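# Hang the wine glass upside down on the rack

## Task

Pick the wine glass up from the table and hang it inverted on the rack, with its stem lying entirely within a curl that holds no other glass and with only the wire touching it. The glass must never be thrown, must not fall more than roughly a thumb's length, and must not be struck as hard as such a fall. No glass may tip over unless a gripper is holding it. The glasses already on the rack must remain hanging straight in their own curls.

## Robot and tools

Robot: two six-joint arms, left_arm and right_arm, each ending in a parallel two-finger gripper with a wrist camera. The fingers point along the gripper's +z axis and close along its y axis. end_effector_position is the point midway between the finger pads, about 1 cm short of the tips.

Frames: the scene frame has its origin at table-top height, halfway between the arms and a little behind the table's near edge; +x points out over the table, +y toward left_arm, +z up. The left base sits near (0, +0.292, 0) m and the right near (+0.008, -0.324, -0.008) m, both almost level and facing +x, so each base frame's axes nearly match the scene axes, but positions are measured from that arm's own base. Every hand pose, target, velocity and offset is in the arm's own base frame; fixed cameras and the table use the scene frame. Rotations turn about the Hand target's position.

Number layout, used by execute_actions and move: a row is 14 values, each in [-1, 1]: left dx, dy, dz, rx, ry, rz, opening, then the same seven for the right arm. dx to rz are offsets, not poses: they count from the arm's Hand target as it stood when the action or call began. Scale: 1.0 = 0.6 m for dx/dy/dz and 180 degrees for the rotation vector (rx, ry, rz). Opening is absolute: +1 fully open (0.093 m gap), -1 closed. Six zeros mean stay at the present Hand target; the opening is always a command, so repeat the current one to leave a gripper alone.

execute_actions(actions, cameras): actions is a list of actions; each action is a list of up to 15 rows, one per 1/30 s step; a short action repeats its final row to fill 15 steps. Every row counts from the same start-of-action pose, so rows are not cumulative, but each new action starts again from the updated Hand target. An empty list returns state plus images.

move(target, speed, blend, opening_speed, grip_force, blocking, cameras): target is one 14-value row or a list of up to 15 rows; all rows are offsets from the Hand targets at the call's start. Paths are straight lines and do not avoid obstacles. speed is m/s, 0.002 to 2.9 (default 0.25), one value or one per target; rotation rate is capped at twice that in rad/s. blend (m) rounds corners between list targets; 0 stops at each. opening_speed: change rate of the opening per second on the -1..+1 scale, at least 0.2. grip_force: newtons per pad, 10 to 50, one value or one per arm; it persists, and below 50 the fingers close slowly. blocking=false returns early while the move continues. A move is capped at 10 s of travel. Its result adds a move: line naming the ending (done, off_target, moving, held, fault) and any limits (paced = command clipped, held = steps withheld).

wait(seconds 0 to 10) lets time pass with commands held. stop() brakes a running move. zoom_image(camera, region=[x0,y0,x1,y1]) magnifies a region of at most 504x504 px of that camera's newest image; cameras: cam_head_left, cam_head_right, cam_high, cam_low, cam_left_wrist, cam_right_wrist, each 896x504. read_manual gives licence text only. finished_scene(scene) closes the current scene for good.

Results: per arm, end_effector_position (m) and end_effector_quat_wxyz in its base frame, Hand target (last commanded pose after clipping, the reference for the next offsets), Tool commands, grip_measured (motor position, +1 open, -1 closed), Joint positions (last entry is the finger gap in m), Joint velocities (omitted if all at noise level), Joint torques. Readings may be off by a few centimetres, more at long reach.

Motion quirks: commanded orientation is clipped each step to within 40 degrees of the measured one. Friction and weight leave the gripper short, low or tilted; check after each move and send the remaining distance as a new offset. Tiny moves may not happen or may drift sideways. Route around an arm's own base rather than close past it.

Gripping: pads meet near -0.94; an object of width w mm reads about -0.94 + 0.0208*w. Commanding about 0.24 below that reading squeezes at the force limit; round objects like a stem may need lower. Keep sending that value to hold; to release, send a value well above the width reading. Force is roughly 50 to 65 N per pad.

Hazards: lower the glass gently and release only once the stem is fully in an empty curl and nothing else touches it; never let it fall more than a couple of centimetres. Move slowly near the rack so the hanging glasses are not struck or swung. Do not let the grippers, wrist cameras or cables hit each other, the table, or the fixtures behind the table edge (bar, plate, rail, up to 3 cm high). Nothing may leave the table. A loose object may be nudged now and then. Motors heat when holding load, stretched or pushing: MOTOR HOT appears at 75 C, at 90 C the arm folds and idles, at 100 C it falls limp.

Each tool is called after "Request:" in YAML: its name, and indented under it one key for each argument.

## Session

Request:
execute_actions:
  actions: []

Scene clock: 0.00 s.
left_arm: end_effector_position=(+0.3460, +0.0169, +0.2536) grip_measured=+1.000 end_effector_quat_wxyz=(+0.582, -0.016, +0.809, +0.079) | right_arm: end_effector_position=(+0.3049, +0.0342, +0.2729) grip_measured=+1.000 end_effector_quat_wxyz=(+0.533, -0.095, +0.840, -0.044)
Joint positions: left_arm=[-0.041 0.946 0.713 -0.089 -0.186 0.053 0.093] | right_arm=[0.191 0.848 0.872 -0.472 0.144 -0.126 0.093]
Joint velocities: within noise
Joint torques (N m): no reading
Heat: left arm: 45 °C; right arm: 48 °C.
Hand target: left_arm +0.3456, +0.0172, +0.2569; +0.584, -0.017, +0.808, +0.079 | right_arm +0.3059, +0.0347, +0.2845; +0.547, -0.093, +0.831, -0.042
Tool commands: left_gripper/opening=+1.0 right_gripper/opening=+1.0

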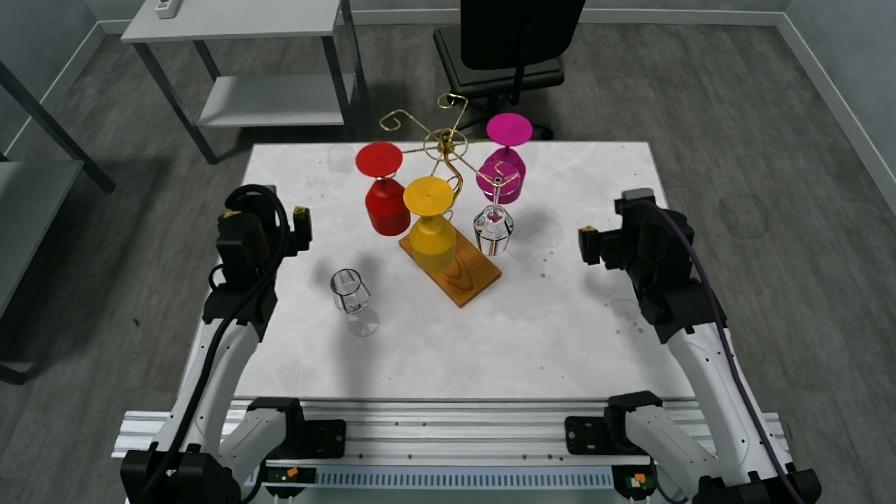

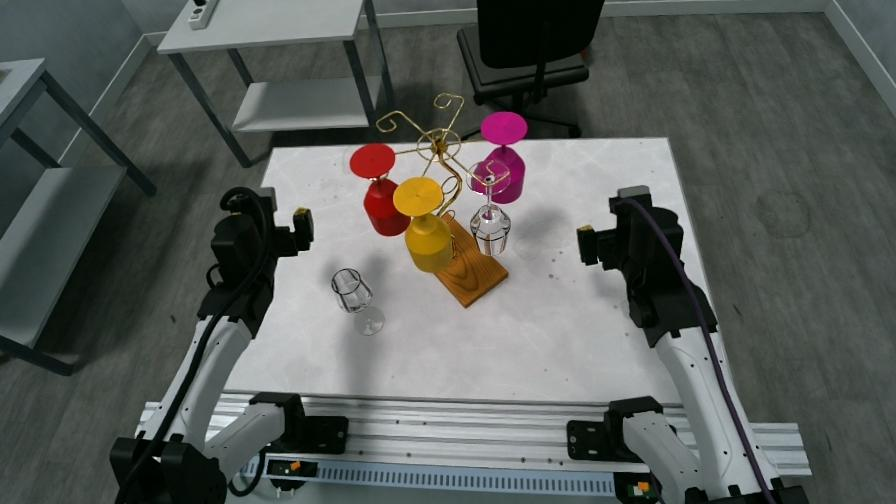

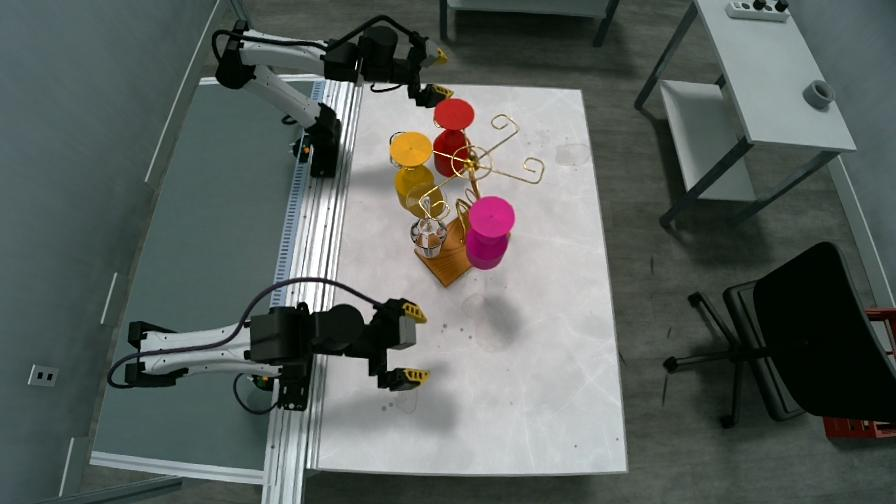

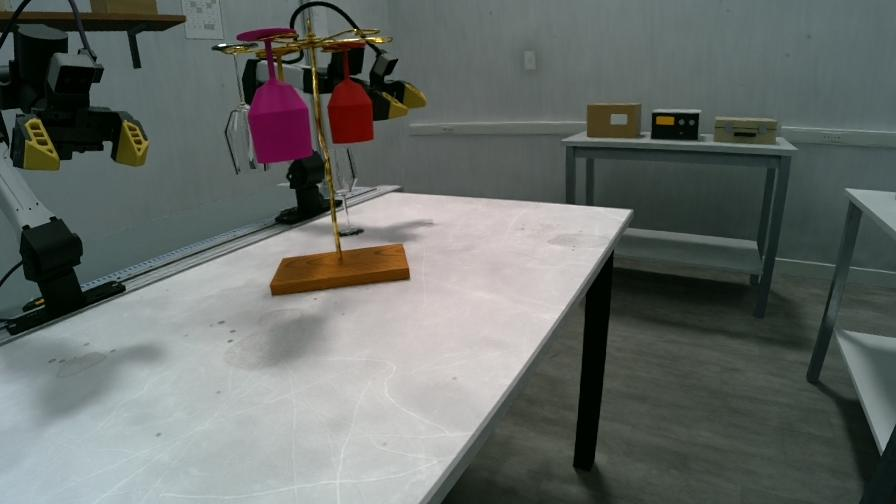

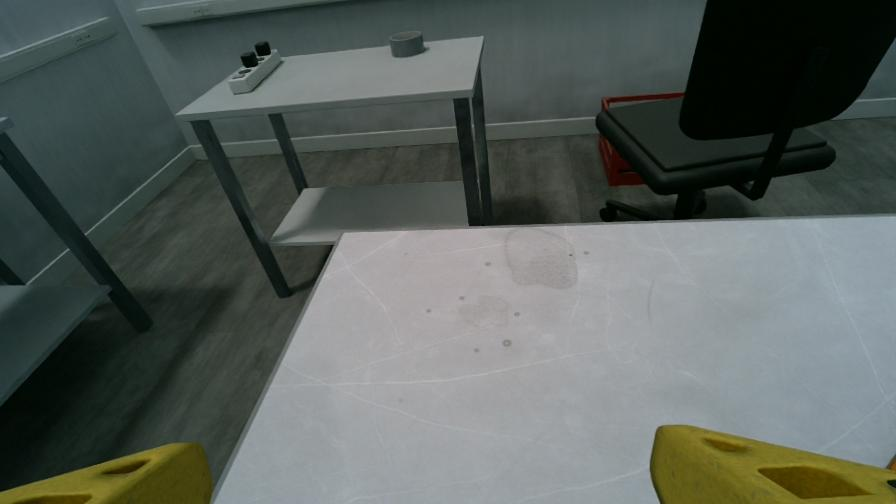

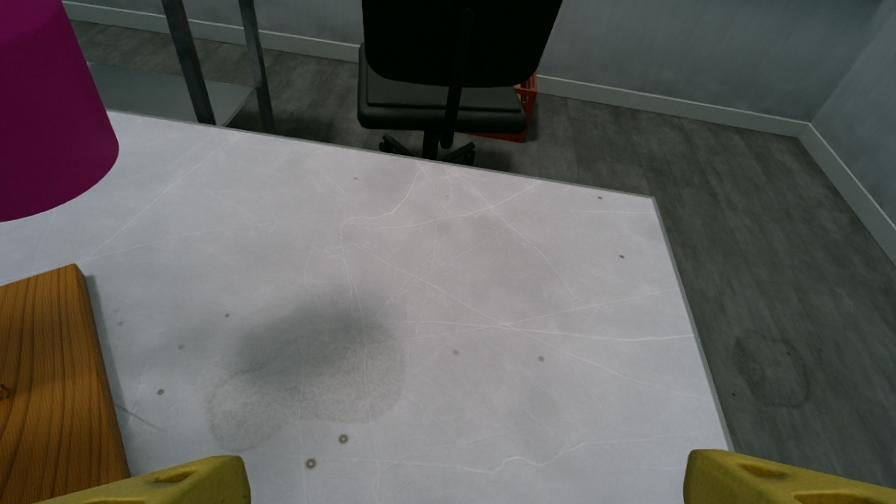

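Request:
zoom_image:
  camera: "cam_head_left"
  region: [320, 80, 560, 350]

Request:
zoom_image:
  camera: "cam_head_right"
  region: [320, 80, 560, 350]

Request:
zoom_image:
  camera: "cam_high"
  region: [370, 70, 570, 300]

Request:
zoom_image:
  camera: "cam_low"
  region: [190, 0, 450, 300]

Scaled by 1.867 from the camera's 896x504 image, which has a finer 1280x720 frame.

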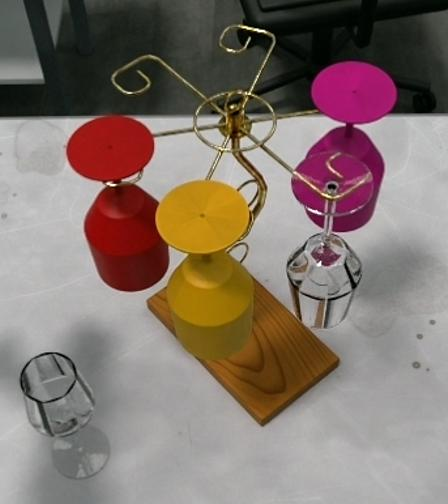

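Scaled by 1.867 from the camera's 896x504 image, which has a finer 1280x720 frame.

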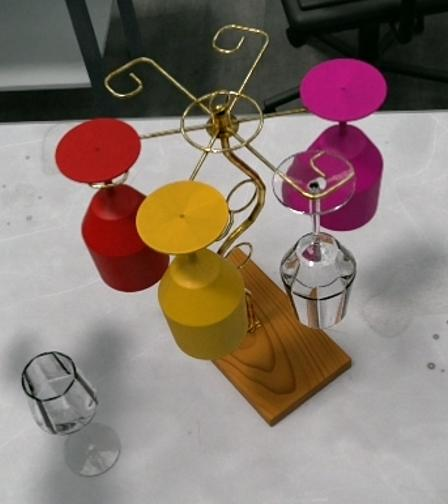

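Scaled by 2.191 from the camera's 896x504 image, which has a finer 1280x720 frame.

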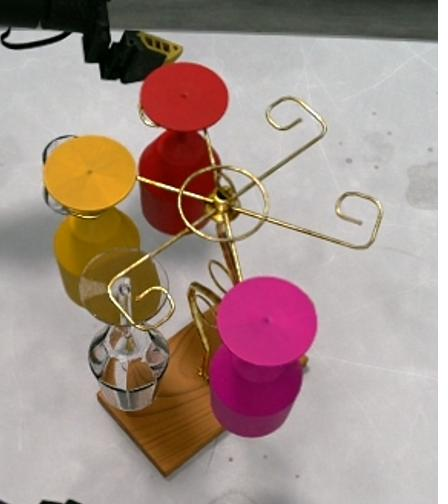

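Scaled by 1.680 from the camera's 896x504 image, which has a finer 1280x720 frame.

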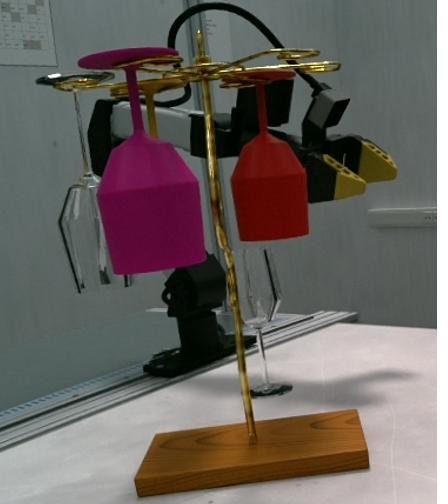

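Request:
zoom_image:
  camera: "cam_head_left"
  region: [100, 130, 460, 490]

Request:
zoom_image:
  camera: "cam_head_left"
  region: [500, 130, 860, 490]

Scaled by 1.400 from the camera's 896x504 image, which has a finer 1280x720 frame.

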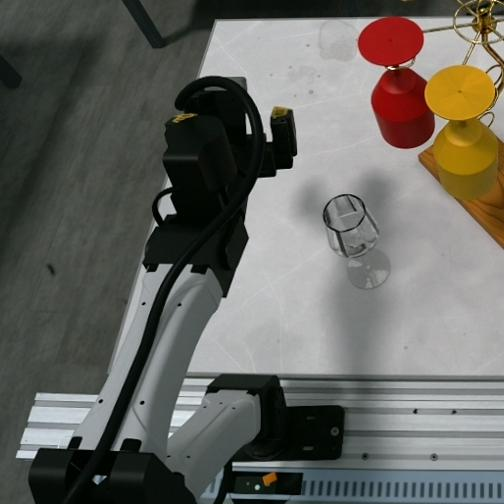

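Scaled by 1.400 from the camera's 896x504 image, which has a finer 1280x720 frame.

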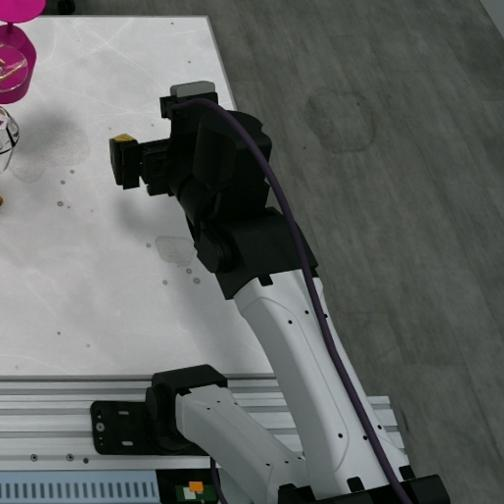

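Request:
move:
  target: [-0.126,-0.112,-0.045,-0.081,-0.0774,-0.3827,1,0,0,0,0,0,0,1]
  cameras: ["cam_head_left","cam_head_right","cam_left_wrist","cam_low"]

Scene clock: 7.97 s.
left_arm: end_effector_position=(+0.2705, -0.0504, +0.2306) grip_measured=+1.000 end_effector_quat_wxyz=(+0.603, +0.358, +0.613, -0.364) | right_arm: end_effector_position=(+0.3049, +0.0342, +0.2729) grip_measured=+1.000 end_effector_quat_wxyz=(+0.533, -0.095, +0.840, -0.044)
Joint positions: left_arm=[0.474 1.146 0.503 0.327 1.546 0.303 0.093] | right_arm=[0.191 0.848 0.872 -0.472 0.144 -0.126 0.093]
Joint torques (N m): left_arm=[-0.06 -1.76 7.38 1.5 0.32 -0.05] | right_arm=[0.58 -1.84 9.44 2.3 0.05 0.04]
Heat: left arm: 45 °C; right arm: 51 °C.
Hand target: left_arm +0.2700, -0.0500, +0.2298; +0.607, +0.362, +0.607, -0.362 | right_arm +0.3059, +0.0347, +0.2845; +0.547, -0.093, +0.831, -0.042
Off the commanded pose: left_arm 0.001 m, 1 deg | right_arm 0.012 m, 2 deg.
move: off_target (right_arm)
Images, in order (width x height): cam_head_left 896x504, cam_head_right 896x504, cam_low 896x504, cam_left_wrist 896x504.

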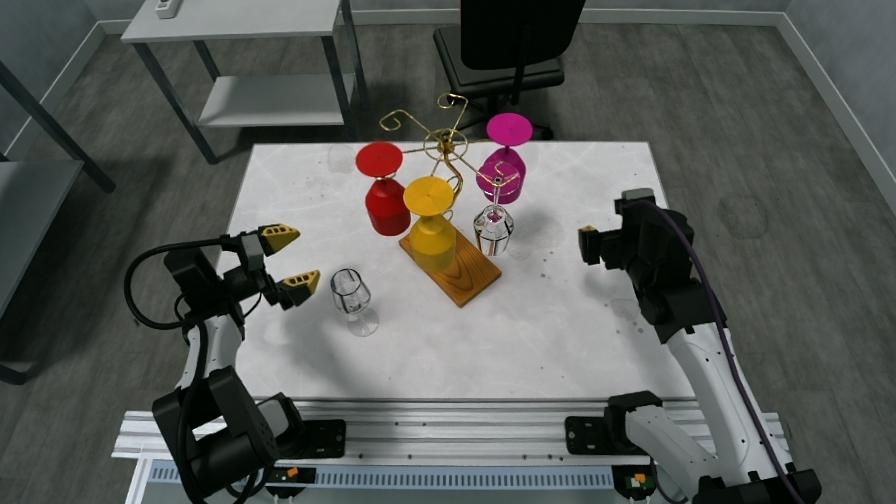

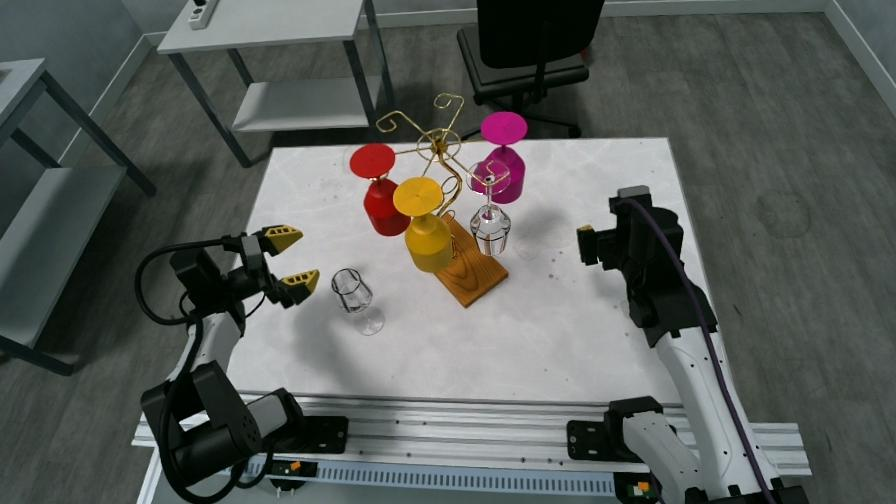

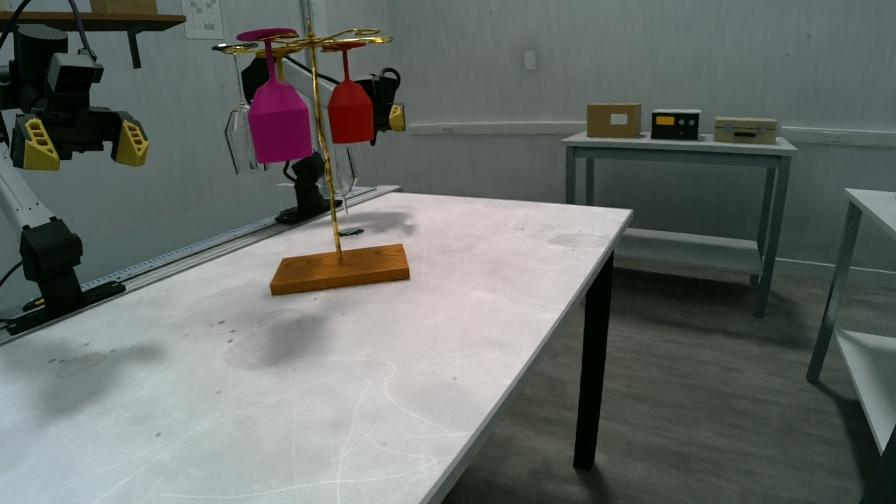

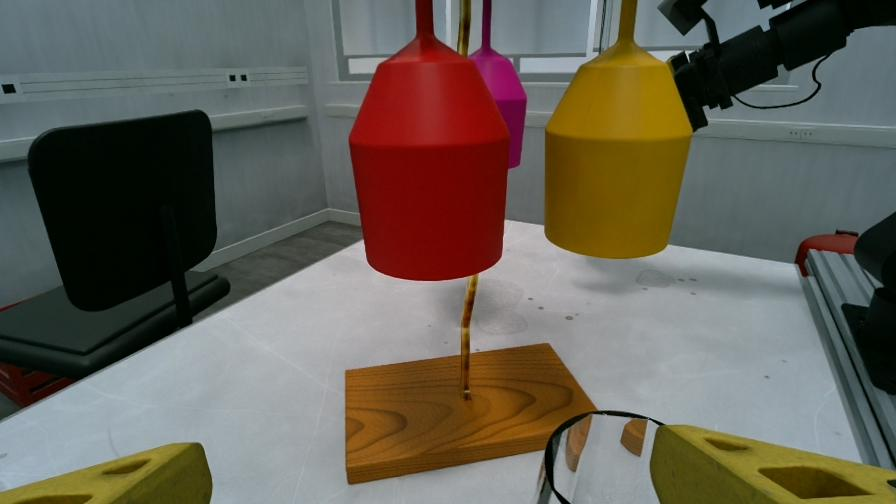

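Request:
move:
  target:
    - [-0.0875,-0.033,-0.05,0,0,0,1,0,0,0,0,0,0,1]
    - [-0.0875,-0.033,-0.283,0,0,0,1,0,0,0,0,0,0,1]
  blend: [0.02,0]
  speed: 0.2
  cameras: ["cam_head_left","cam_left_wrist","cam_low"]

Scene clock: 10.40 s.
left_arm: end_effector_position=(+0.2153, -0.0720, +0.0590) grip_measured=+1.000 end_effector_quat_wxyz=(+0.606, +0.348, +0.615, -0.365) | right_arm: end_effector_position=(+0.3049, +0.0342, +0.2729) grip_measured=+1.000 end_effector_quat_wxyz=(+0.533, -0.095, +0.840, -0.044)
Joint positions: left_arm=[0.513 1.784 0.124 0.633 1.571 0.999 0.093] | right_arm=[0.191 0.848 0.872 -0.472 0.144 -0.126 0.093]
Joint torques (N m): left_arm=[-0.06 -2.62 3.49 1.05 0.79 0.03] | right_arm=[0.58 -1.87 9.44 2.29 0.05 0.04]
Heat: left arm: 44 °C; right arm: 51 °C.
Hand target: left_arm +0.2175, -0.0697, +0.0601; +0.607, +0.362, +0.607, -0.362 | right_arm +0.3059, +0.0347, +0.2845; +0.547, -0.093, +0.831, -0.042
Off the commanded pose: left_arm 0.003 m, 2 deg | right_arm 0.012 m, 2 deg.
joint sent to its limit (left arm) — joint 5 (wrist yaw), upper limit. The joint targets still meet the commanded pose.
move: off_target (right_arm)
Images, in order (width x height): cam_head_left 896x504, cam_low 896x504, cam_left_wrist 896x504.

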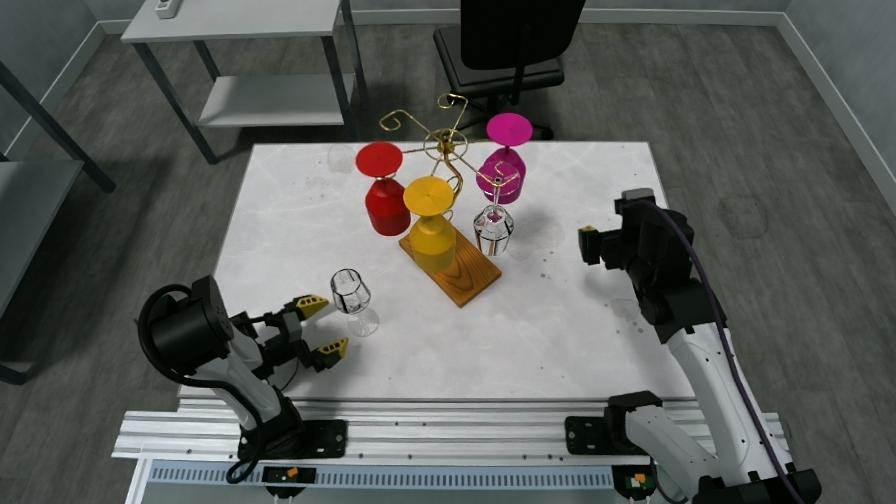

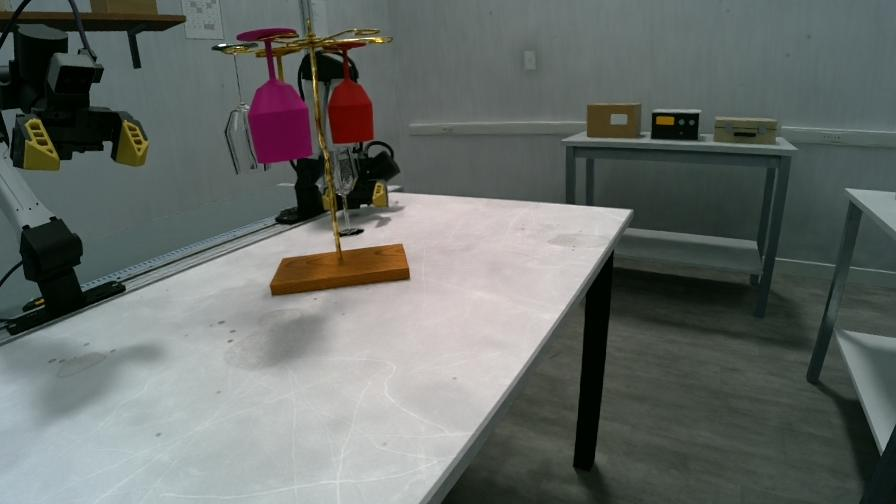

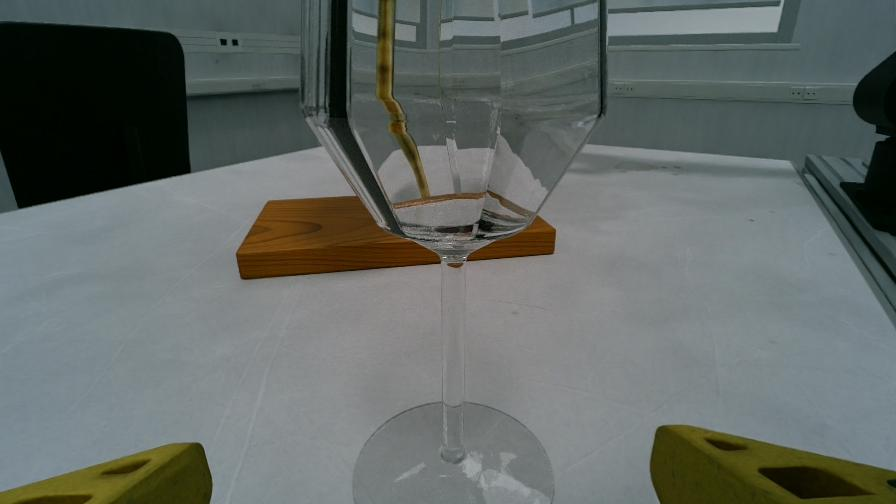

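Request:
move:
  target: [0.0175,-0.0922,-0.005,0,0,-0.091,1,0,0,0,0,0,0,1]
  speed: 0.1
  cameras: ["cam_head_left","cam_left_wrist"]

Scene clock: 12.53 s.
left_arm: end_effector_position=(+0.2264, -0.1239, +0.0585) grip_measured=+1.000 end_effector_quat_wxyz=(+0.551, +0.446, +0.548, -0.444) | right_arm: end_effector_position=(+0.3049, +0.0342, +0.2729) grip_measured=+1.000 end_effector_quat_wxyz=(+0.533, -0.095, +0.840, -0.044)
Joint positions: left_arm=[0.21 1.875 0.28 0.633 1.571 0.967 0.093] | right_arm=[0.191 0.848 0.872 -0.472 0.144 -0.126 0.093]
Joint torques (N m): left_arm=[-0.98 -3.62 3.86 0.96 0.65 -0.18] | right_arm=[0.58 -1.94 9.44 2.31 0.04 0.02]
Heat: left arm: 45 °C; right arm: 52 °C.
Hand target: left_arm +0.2281, -0.1250, +0.0571; +0.550, +0.445, +0.549, -0.445 | right_arm +0.3059, +0.0347, +0.2845; +0.547, -0.093, +0.831, -0.042
Off the commanded pose: left_arm 0.002 m, 0 deg | right_arm 0.012 m, 2 deg.
move: off_target (right_arm)
Images, in order (width x height): cam_head_left 896x504, cam_left_wrist 896x504.

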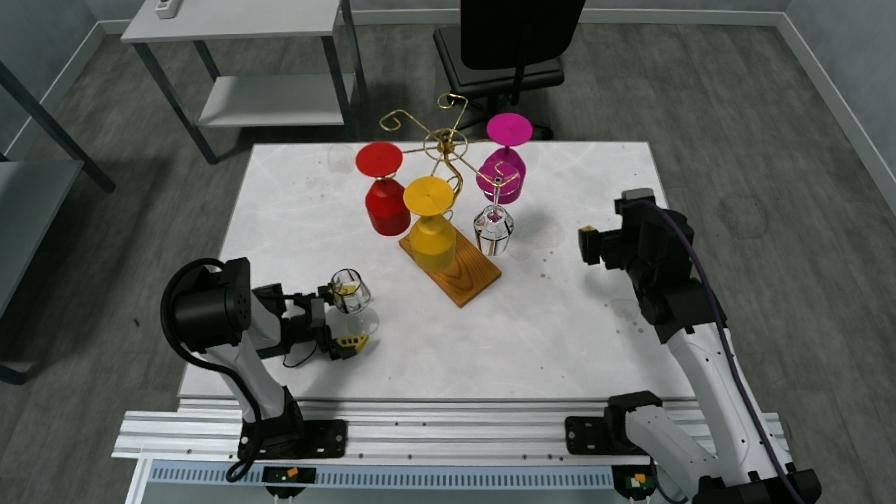

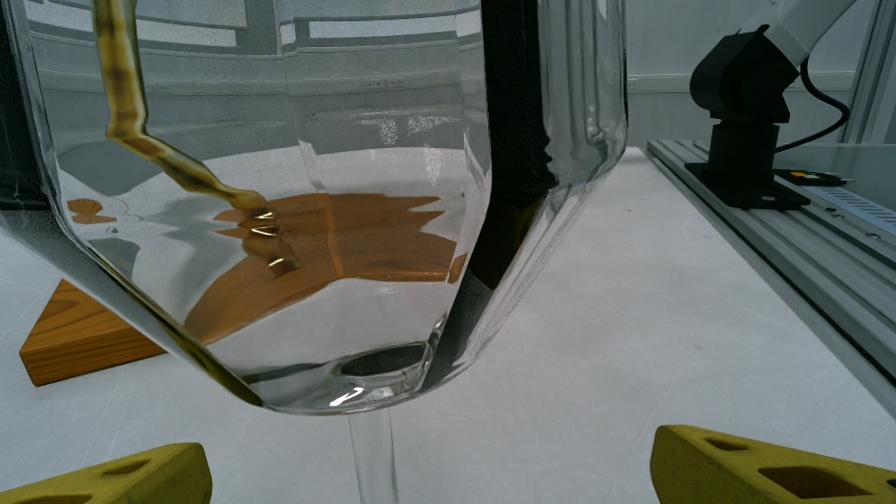

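Request:
move:
  target: [0.013,0.003,-0.002,0,0,0,1,0,0,0,0,0,0,1]
  speed: 0.06
  cameras: ["cam_left_wrist"]

Request:
move:
  target: [0,0,0,0,0,0,-1,0,0,0,0,0,0,1]
  grip_force: [30,50]
  opening_speed: 0.6
  cameras: ["cam_left_wrist","cam_head_left"]

Scene clock: 13.73 s.
left_arm: end_effector_position=(+0.2340, -0.1222, +0.0572) grip_measured=+1.000 end_effector_quat_wxyz=(+0.551, +0.446, +0.549, -0.444) | right_arm: end_effector_position=(+0.3049, +0.0342, +0.2729) grip_measured=+1.000 end_effector_quat_wxyz=(+0.533, -0.095, +0.840, -0.044)
Joint positions: left_arm=[0.21 1.898 0.31 0.633 1.571 0.959 0.093] | right_arm=[0.191 0.848 0.872 -0.472 0.144 -0.126 0.093]
Joint torques (N m): left_arm=[-0.92 -3.9 4 0.95 0.65 -0.2] | right_arm=[0.64 -1.88 9.42 2.31 0.04 0.05]
Heat: left arm: 45 °C; right arm: 52 °C.
Hand target: left_arm +0.2358, -0.1232, +0.0559; +0.550, +0.445, +0.549, -0.445 | right_arm +0.3059, +0.0347, +0.2845; +0.547, -0.093, +0.831, -0.042
Off the commanded pose: left_arm 0.003 m, 0 deg | right_arm 0.012 m, 2 deg.
move: off_target (right_arm)
Images, in order (width x height): cam_left_wrist 896x504.

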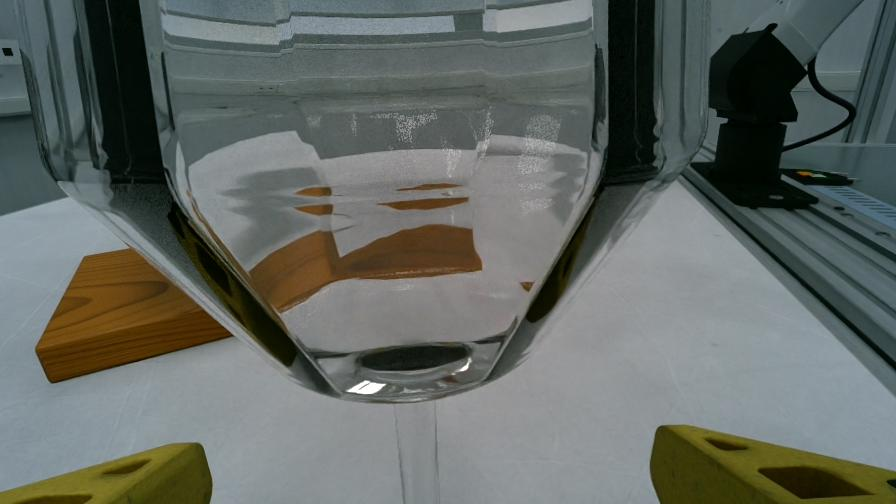

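Scene clock: 19.20 s.
left_arm: end_effector_position=(+0.2338, -0.1223, +0.0574) grip_measured=-0.884 end_effector_quat_wxyz=(+0.549, +0.443, +0.550, -0.447) | right_arm: end_effector_position=(+0.3049, +0.0342, +0.2729) grip_measured=+1.000 end_effector_quat_wxyz=(+0.533, -0.095, +0.840, -0.044)
Joint positions: left_arm=[0.21 1.898 0.31 0.633 1.573 0.951 0.003] | right_arm=[0.191 0.848 0.872 -0.472 0.144 -0.126 0.093]
Joint torques (N m): left_arm=[-0.84 -3.75 3.85 1.02 0.63 -0.06] | right_arm=[0.59 -1.84 9.43 2.3 0.04 0.05]
Heat: left arm: 45 °C; right arm: 53 °C.
Hand target: left_arm +0.2358, -0.1232, +0.0559; +0.550, +0.445, +0.549, -0.445 | right_arm +0.3059, +0.0347, +0.2845; +0.547, -0.093, +0.831, -0.042
Off the commanded pose: left_arm 0.003 m, 0 deg | right_arm 0.012 m, 2 deg.
grip_force (N): 30, 50
move: off_target (right_arm)
Images, in order (width x height): cam_head_left 896x504, cam_left_wrist 896x504.

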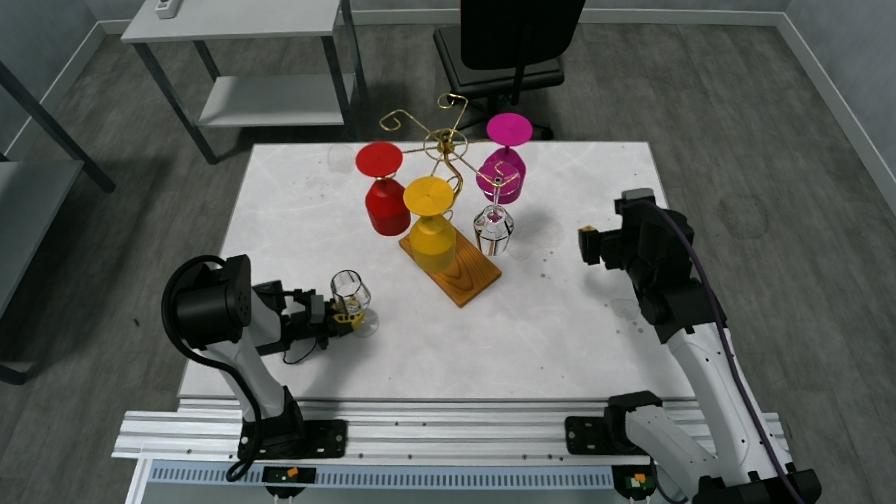

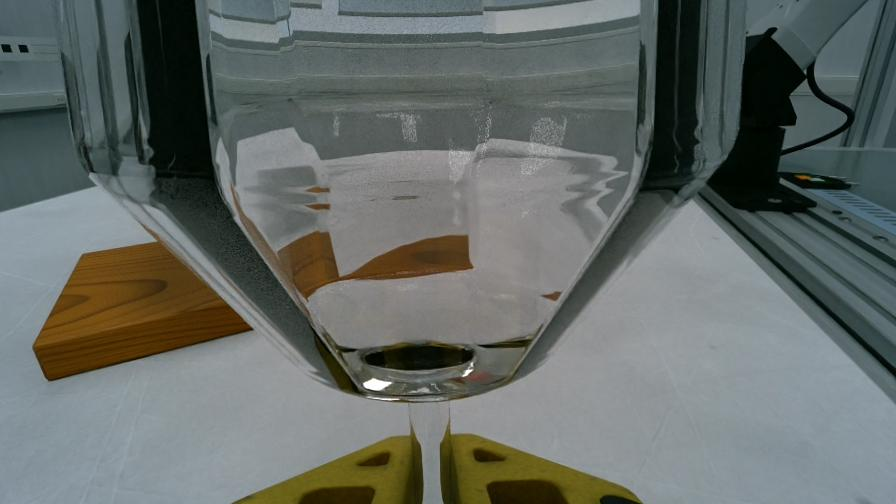

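Request:
move:
  target:
    - [0,0,0.16,0,0,0,-1,0,0,0,0,0,0,1]
    - [0.14,0.072,0.3735,0,0,0.028,-1,0,0,0,0,0,0,1]
  blend: [0.04,0]
  speed: 0.15
  cameras: ["cam_left_wrist","cam_head_left"]

Scene clock: 24.13 s.
left_arm: end_effector_position=(+0.3172, -0.0831, +0.2737) grip_measured=-0.892 end_effector_quat_wxyz=(+0.564, +0.417, +0.572, -0.425) | right_arm: end_effector_position=(+0.3049, +0.0342, +0.2729) grip_measured=+1.000 end_effector_quat_wxyz=(+0.533, -0.095, +0.840, -0.044)
Joint positions: left_arm=[0.283 1.375 0.807 0.338 1.56 0.215 0.002] | right_arm=[0.191 0.848 0.872 -0.472 0.144 -0.126 0.093]
Joint torques (N m): left_arm=[0.36 -4.03 9.73 1.34 0.26 -0.17] | right_arm=[0.64 -1.85 9.43 2.3 0.04 0.05]
Heat: left arm: 45 °C; right arm: 53 °C.
Hand target: left_arm +0.3199, -0.0801, +0.2800; +0.569, +0.421, +0.568, -0.420 | right_arm +0.3059, +0.0347, +0.2845; +0.547, -0.093, +0.831, -0.042
Off the commanded pose: left_arm 0.007 m, 1 deg | right_arm 0.012 m, 2 deg.
grip_force (N): 30, 50
move: off_target (right_arm)
Images, in order (width x height): cam_head_left 896x504, cam_left_wrist 896x504.

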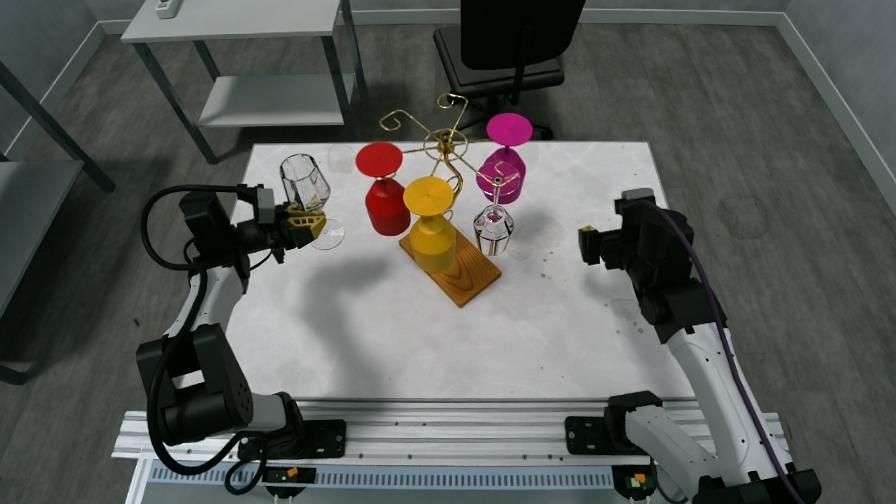

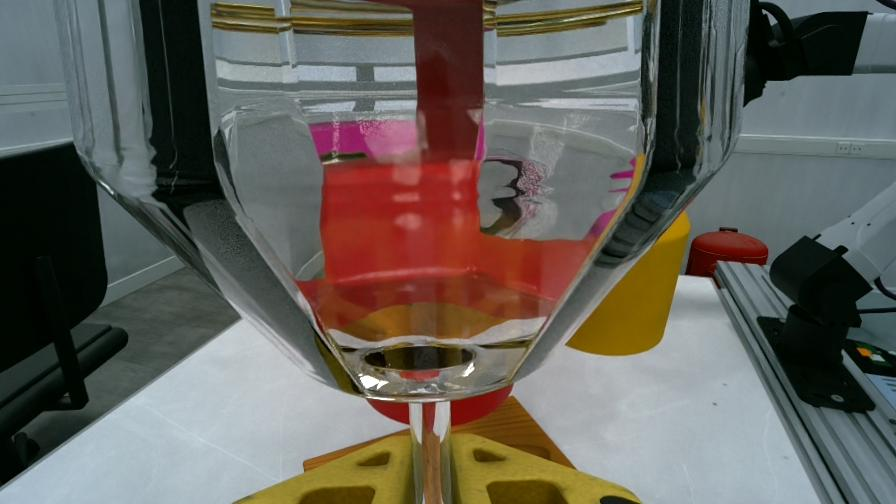

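Request:
move:
  target: [0,0,0.03,-0.146,0.478,0,-1,0,0,0,0,0,0,1]
  speed: 0.35
  cameras: ["cam_head_left"]

Scene clock: 27.63 s.
left_arm: end_effector_position=(+0.3173, -0.0830, +0.2895) grip_measured=-0.896 end_effector_quat_wxyz=(+0.093, -0.113, +0.701, -0.698) | right_arm: end_effector_position=(+0.3049, +0.0342, +0.2729) grip_measured=+1.000 end_effector_quat_wxyz=(+0.533, -0.095, +0.840, -0.044)
Joint positions: left_arm=[0.283 1.395 1.016 -0.326 1.56 -0.893 0.002] | right_arm=[0.191 0.848 0.872 -0.472 0.144 -0.126 0.093]
Joint torques (N m): left_arm=[0.47 -4.48 10.07 1.3 0.61 -0.09] | right_arm=[0.59 -1.95 9.42 2.31 0.05 0.05]
Heat: left arm: 46 °C; right arm: 54 °C.
Hand target: left_arm +0.3198, -0.0801, +0.2980; +0.105, -0.104, +0.700, -0.699 | right_arm +0.3059, +0.0347, +0.2845; +0.547, -0.093, +0.831, -0.042
Off the commanded pose: left_arm 0.009 m, 2 deg | right_arm 0.012 m, 2 deg.
grip_force (N): 30, 50
move: off_target (right_arm)
Images, in order (width x height): cam_head_left 896x504.

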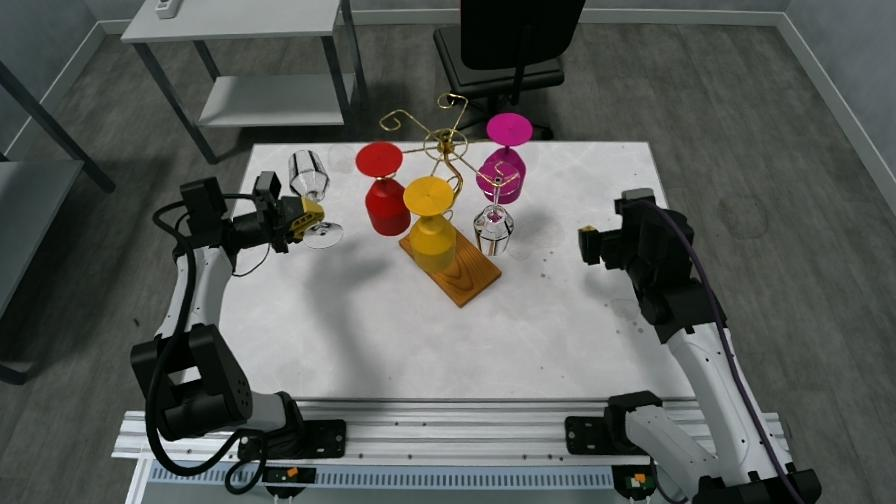

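Request:
move:
  target: [0,0,0.0,-0.146,0.478,0,-1,0,0,0,0,0,0,1]
  speed: 0.35
  cameras: ["cam_head_left","cam_head_right","cam_high","cam_left_wrist"]

Request:
zoom_image:
  camera: "cam_head_left"
  region: [350, 80, 480, 180]

Request:
zoom_image:
  camera: "cam_head_right"
  region: [350, 80, 480, 180]

Request:
zoom_image:
  camera: "cam_high"
  region: [430, 90, 560, 200]

Scene clock: 31.40 s.
left_arm: end_effector_position=(+0.3183, -0.0827, +0.2895) grip_measured=-0.896 end_effector_quat_wxyz=(+0.423, +0.573, -0.423, +0.560) | right_arm: end_effector_position=(+0.3049, +0.0342, +0.2729) grip_measured=+1.000 end_effector_quat_wxyz=(+0.533, -0.095, +0.840, -0.044)
Joint positions: left_arm=[0.283 1.512 1.21 -0.919 1.556 -1.931 0.002] | right_arm=[0.191 0.848 0.872 -0.472 0.144 -0.126 0.093]
Joint torques (N m): left_arm=[0.51 -5.16 9.35 0.74 0.95 -0.24] | right_arm=[0.59 -1.88 9.42 2.3 0.05 0.05]
Heat: left arm: 46 °C; right arm: 54 °C.
Hand target: left_arm +0.3199, -0.0801, +0.2979; +0.421, +0.568, -0.421, +0.568 | right_arm +0.3059, +0.0347, +0.2845; +0.547, -0.093, +0.831, -0.042
Off the commanded pose: left_arm 0.009 m, 1 deg | right_arm 0.012 m, 2 deg.
grip_force (N): 30, 50
move: off_target (right_arm)
Images, in order (width x height): cam_head_left 896x504, cam_head_right 896x504, cam_high 896x504, cam_left_wrist 896x504.

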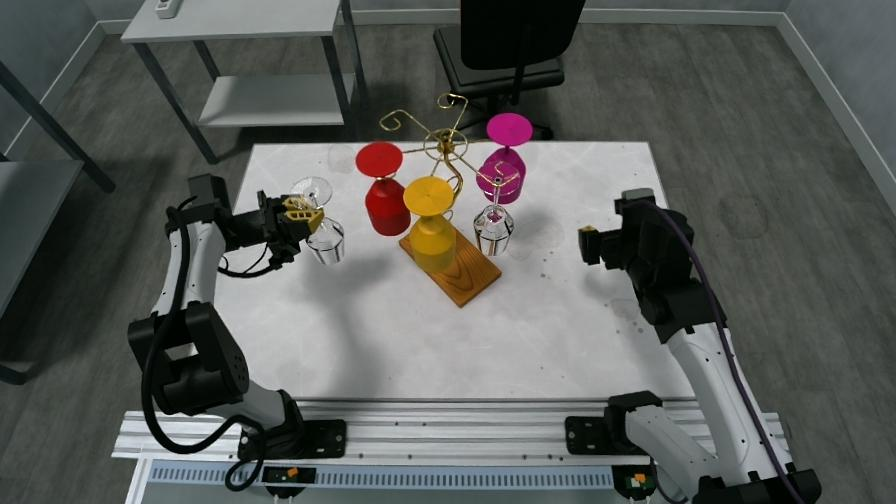

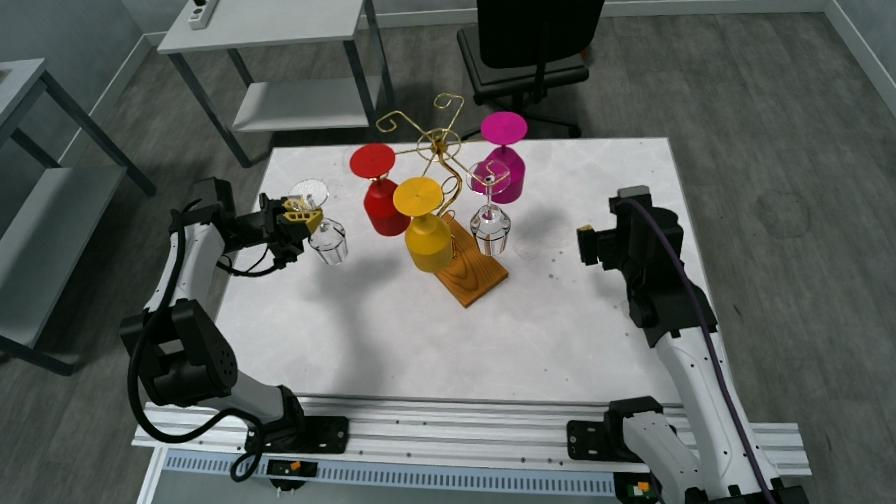

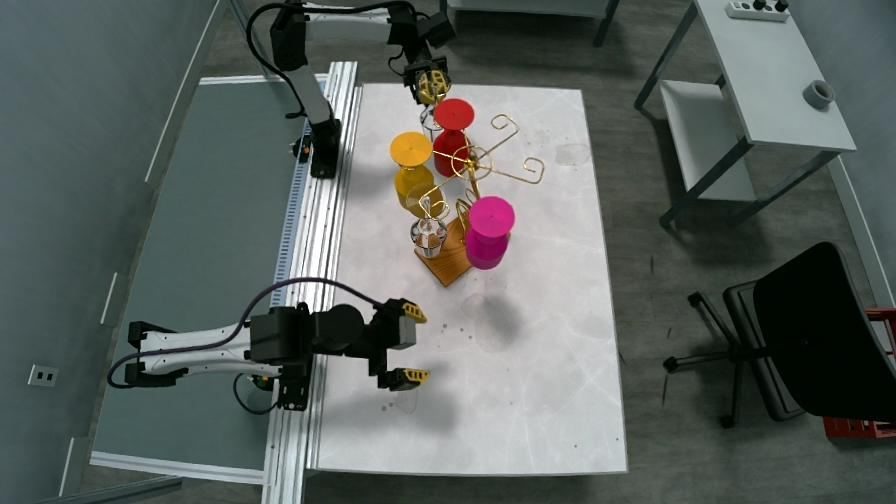

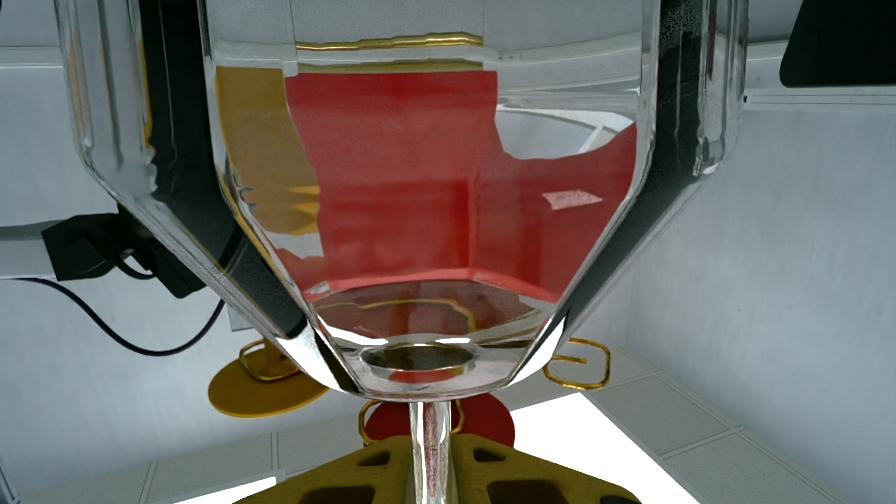

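Scaled by 3.877 from the camera's 896x504 image, which has a finer 1280x720 frame.

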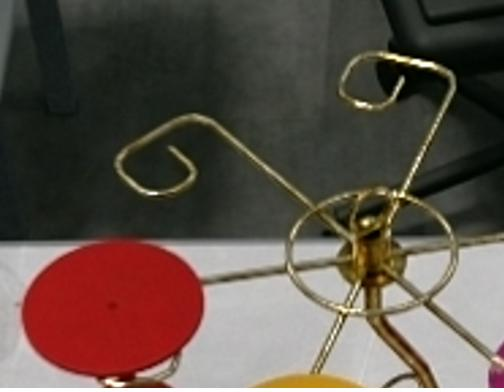

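Scaled by 3.877 from the camera's 896x504 image, which has a finer 1280x720 frame.

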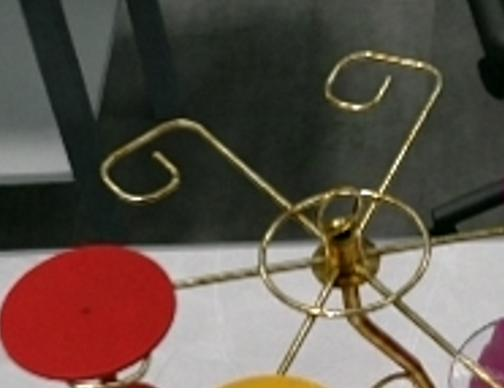

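Scaled by 3.877 from the camera's 896x504 image, which has a finer 1280x720 frame.

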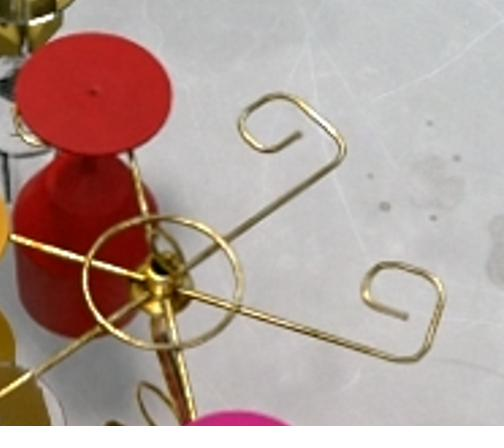

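Request:
zoom_image:
  camera: "cam_head_left"
  region: [260, 160, 380, 280]

Request:
zoom_image:
  camera: "cam_high"
  region: [370, 40, 510, 190]

Scaled by 4.200 from the camera's 896x504 image, which has a finer 1280x720 frame.

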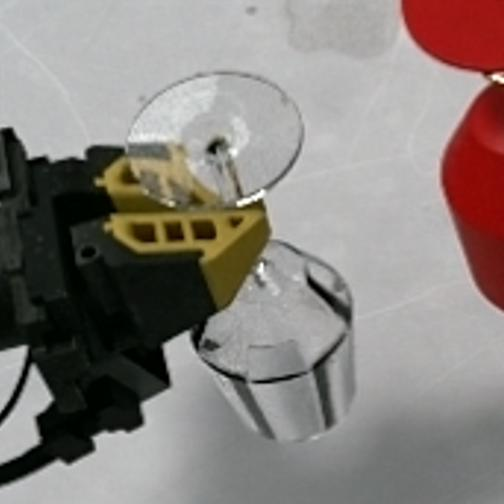

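Scaled by 3.360 from the camera's 896x504 image, which has a finer 1280x720 frame.

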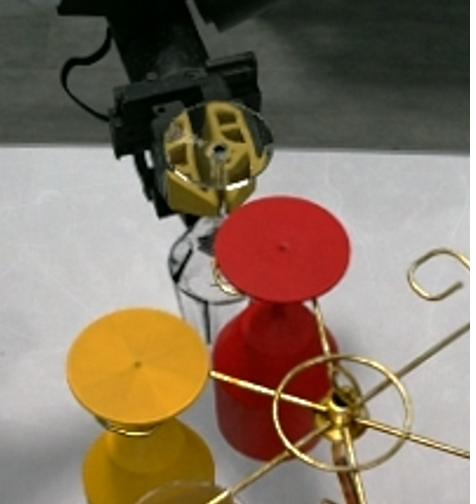

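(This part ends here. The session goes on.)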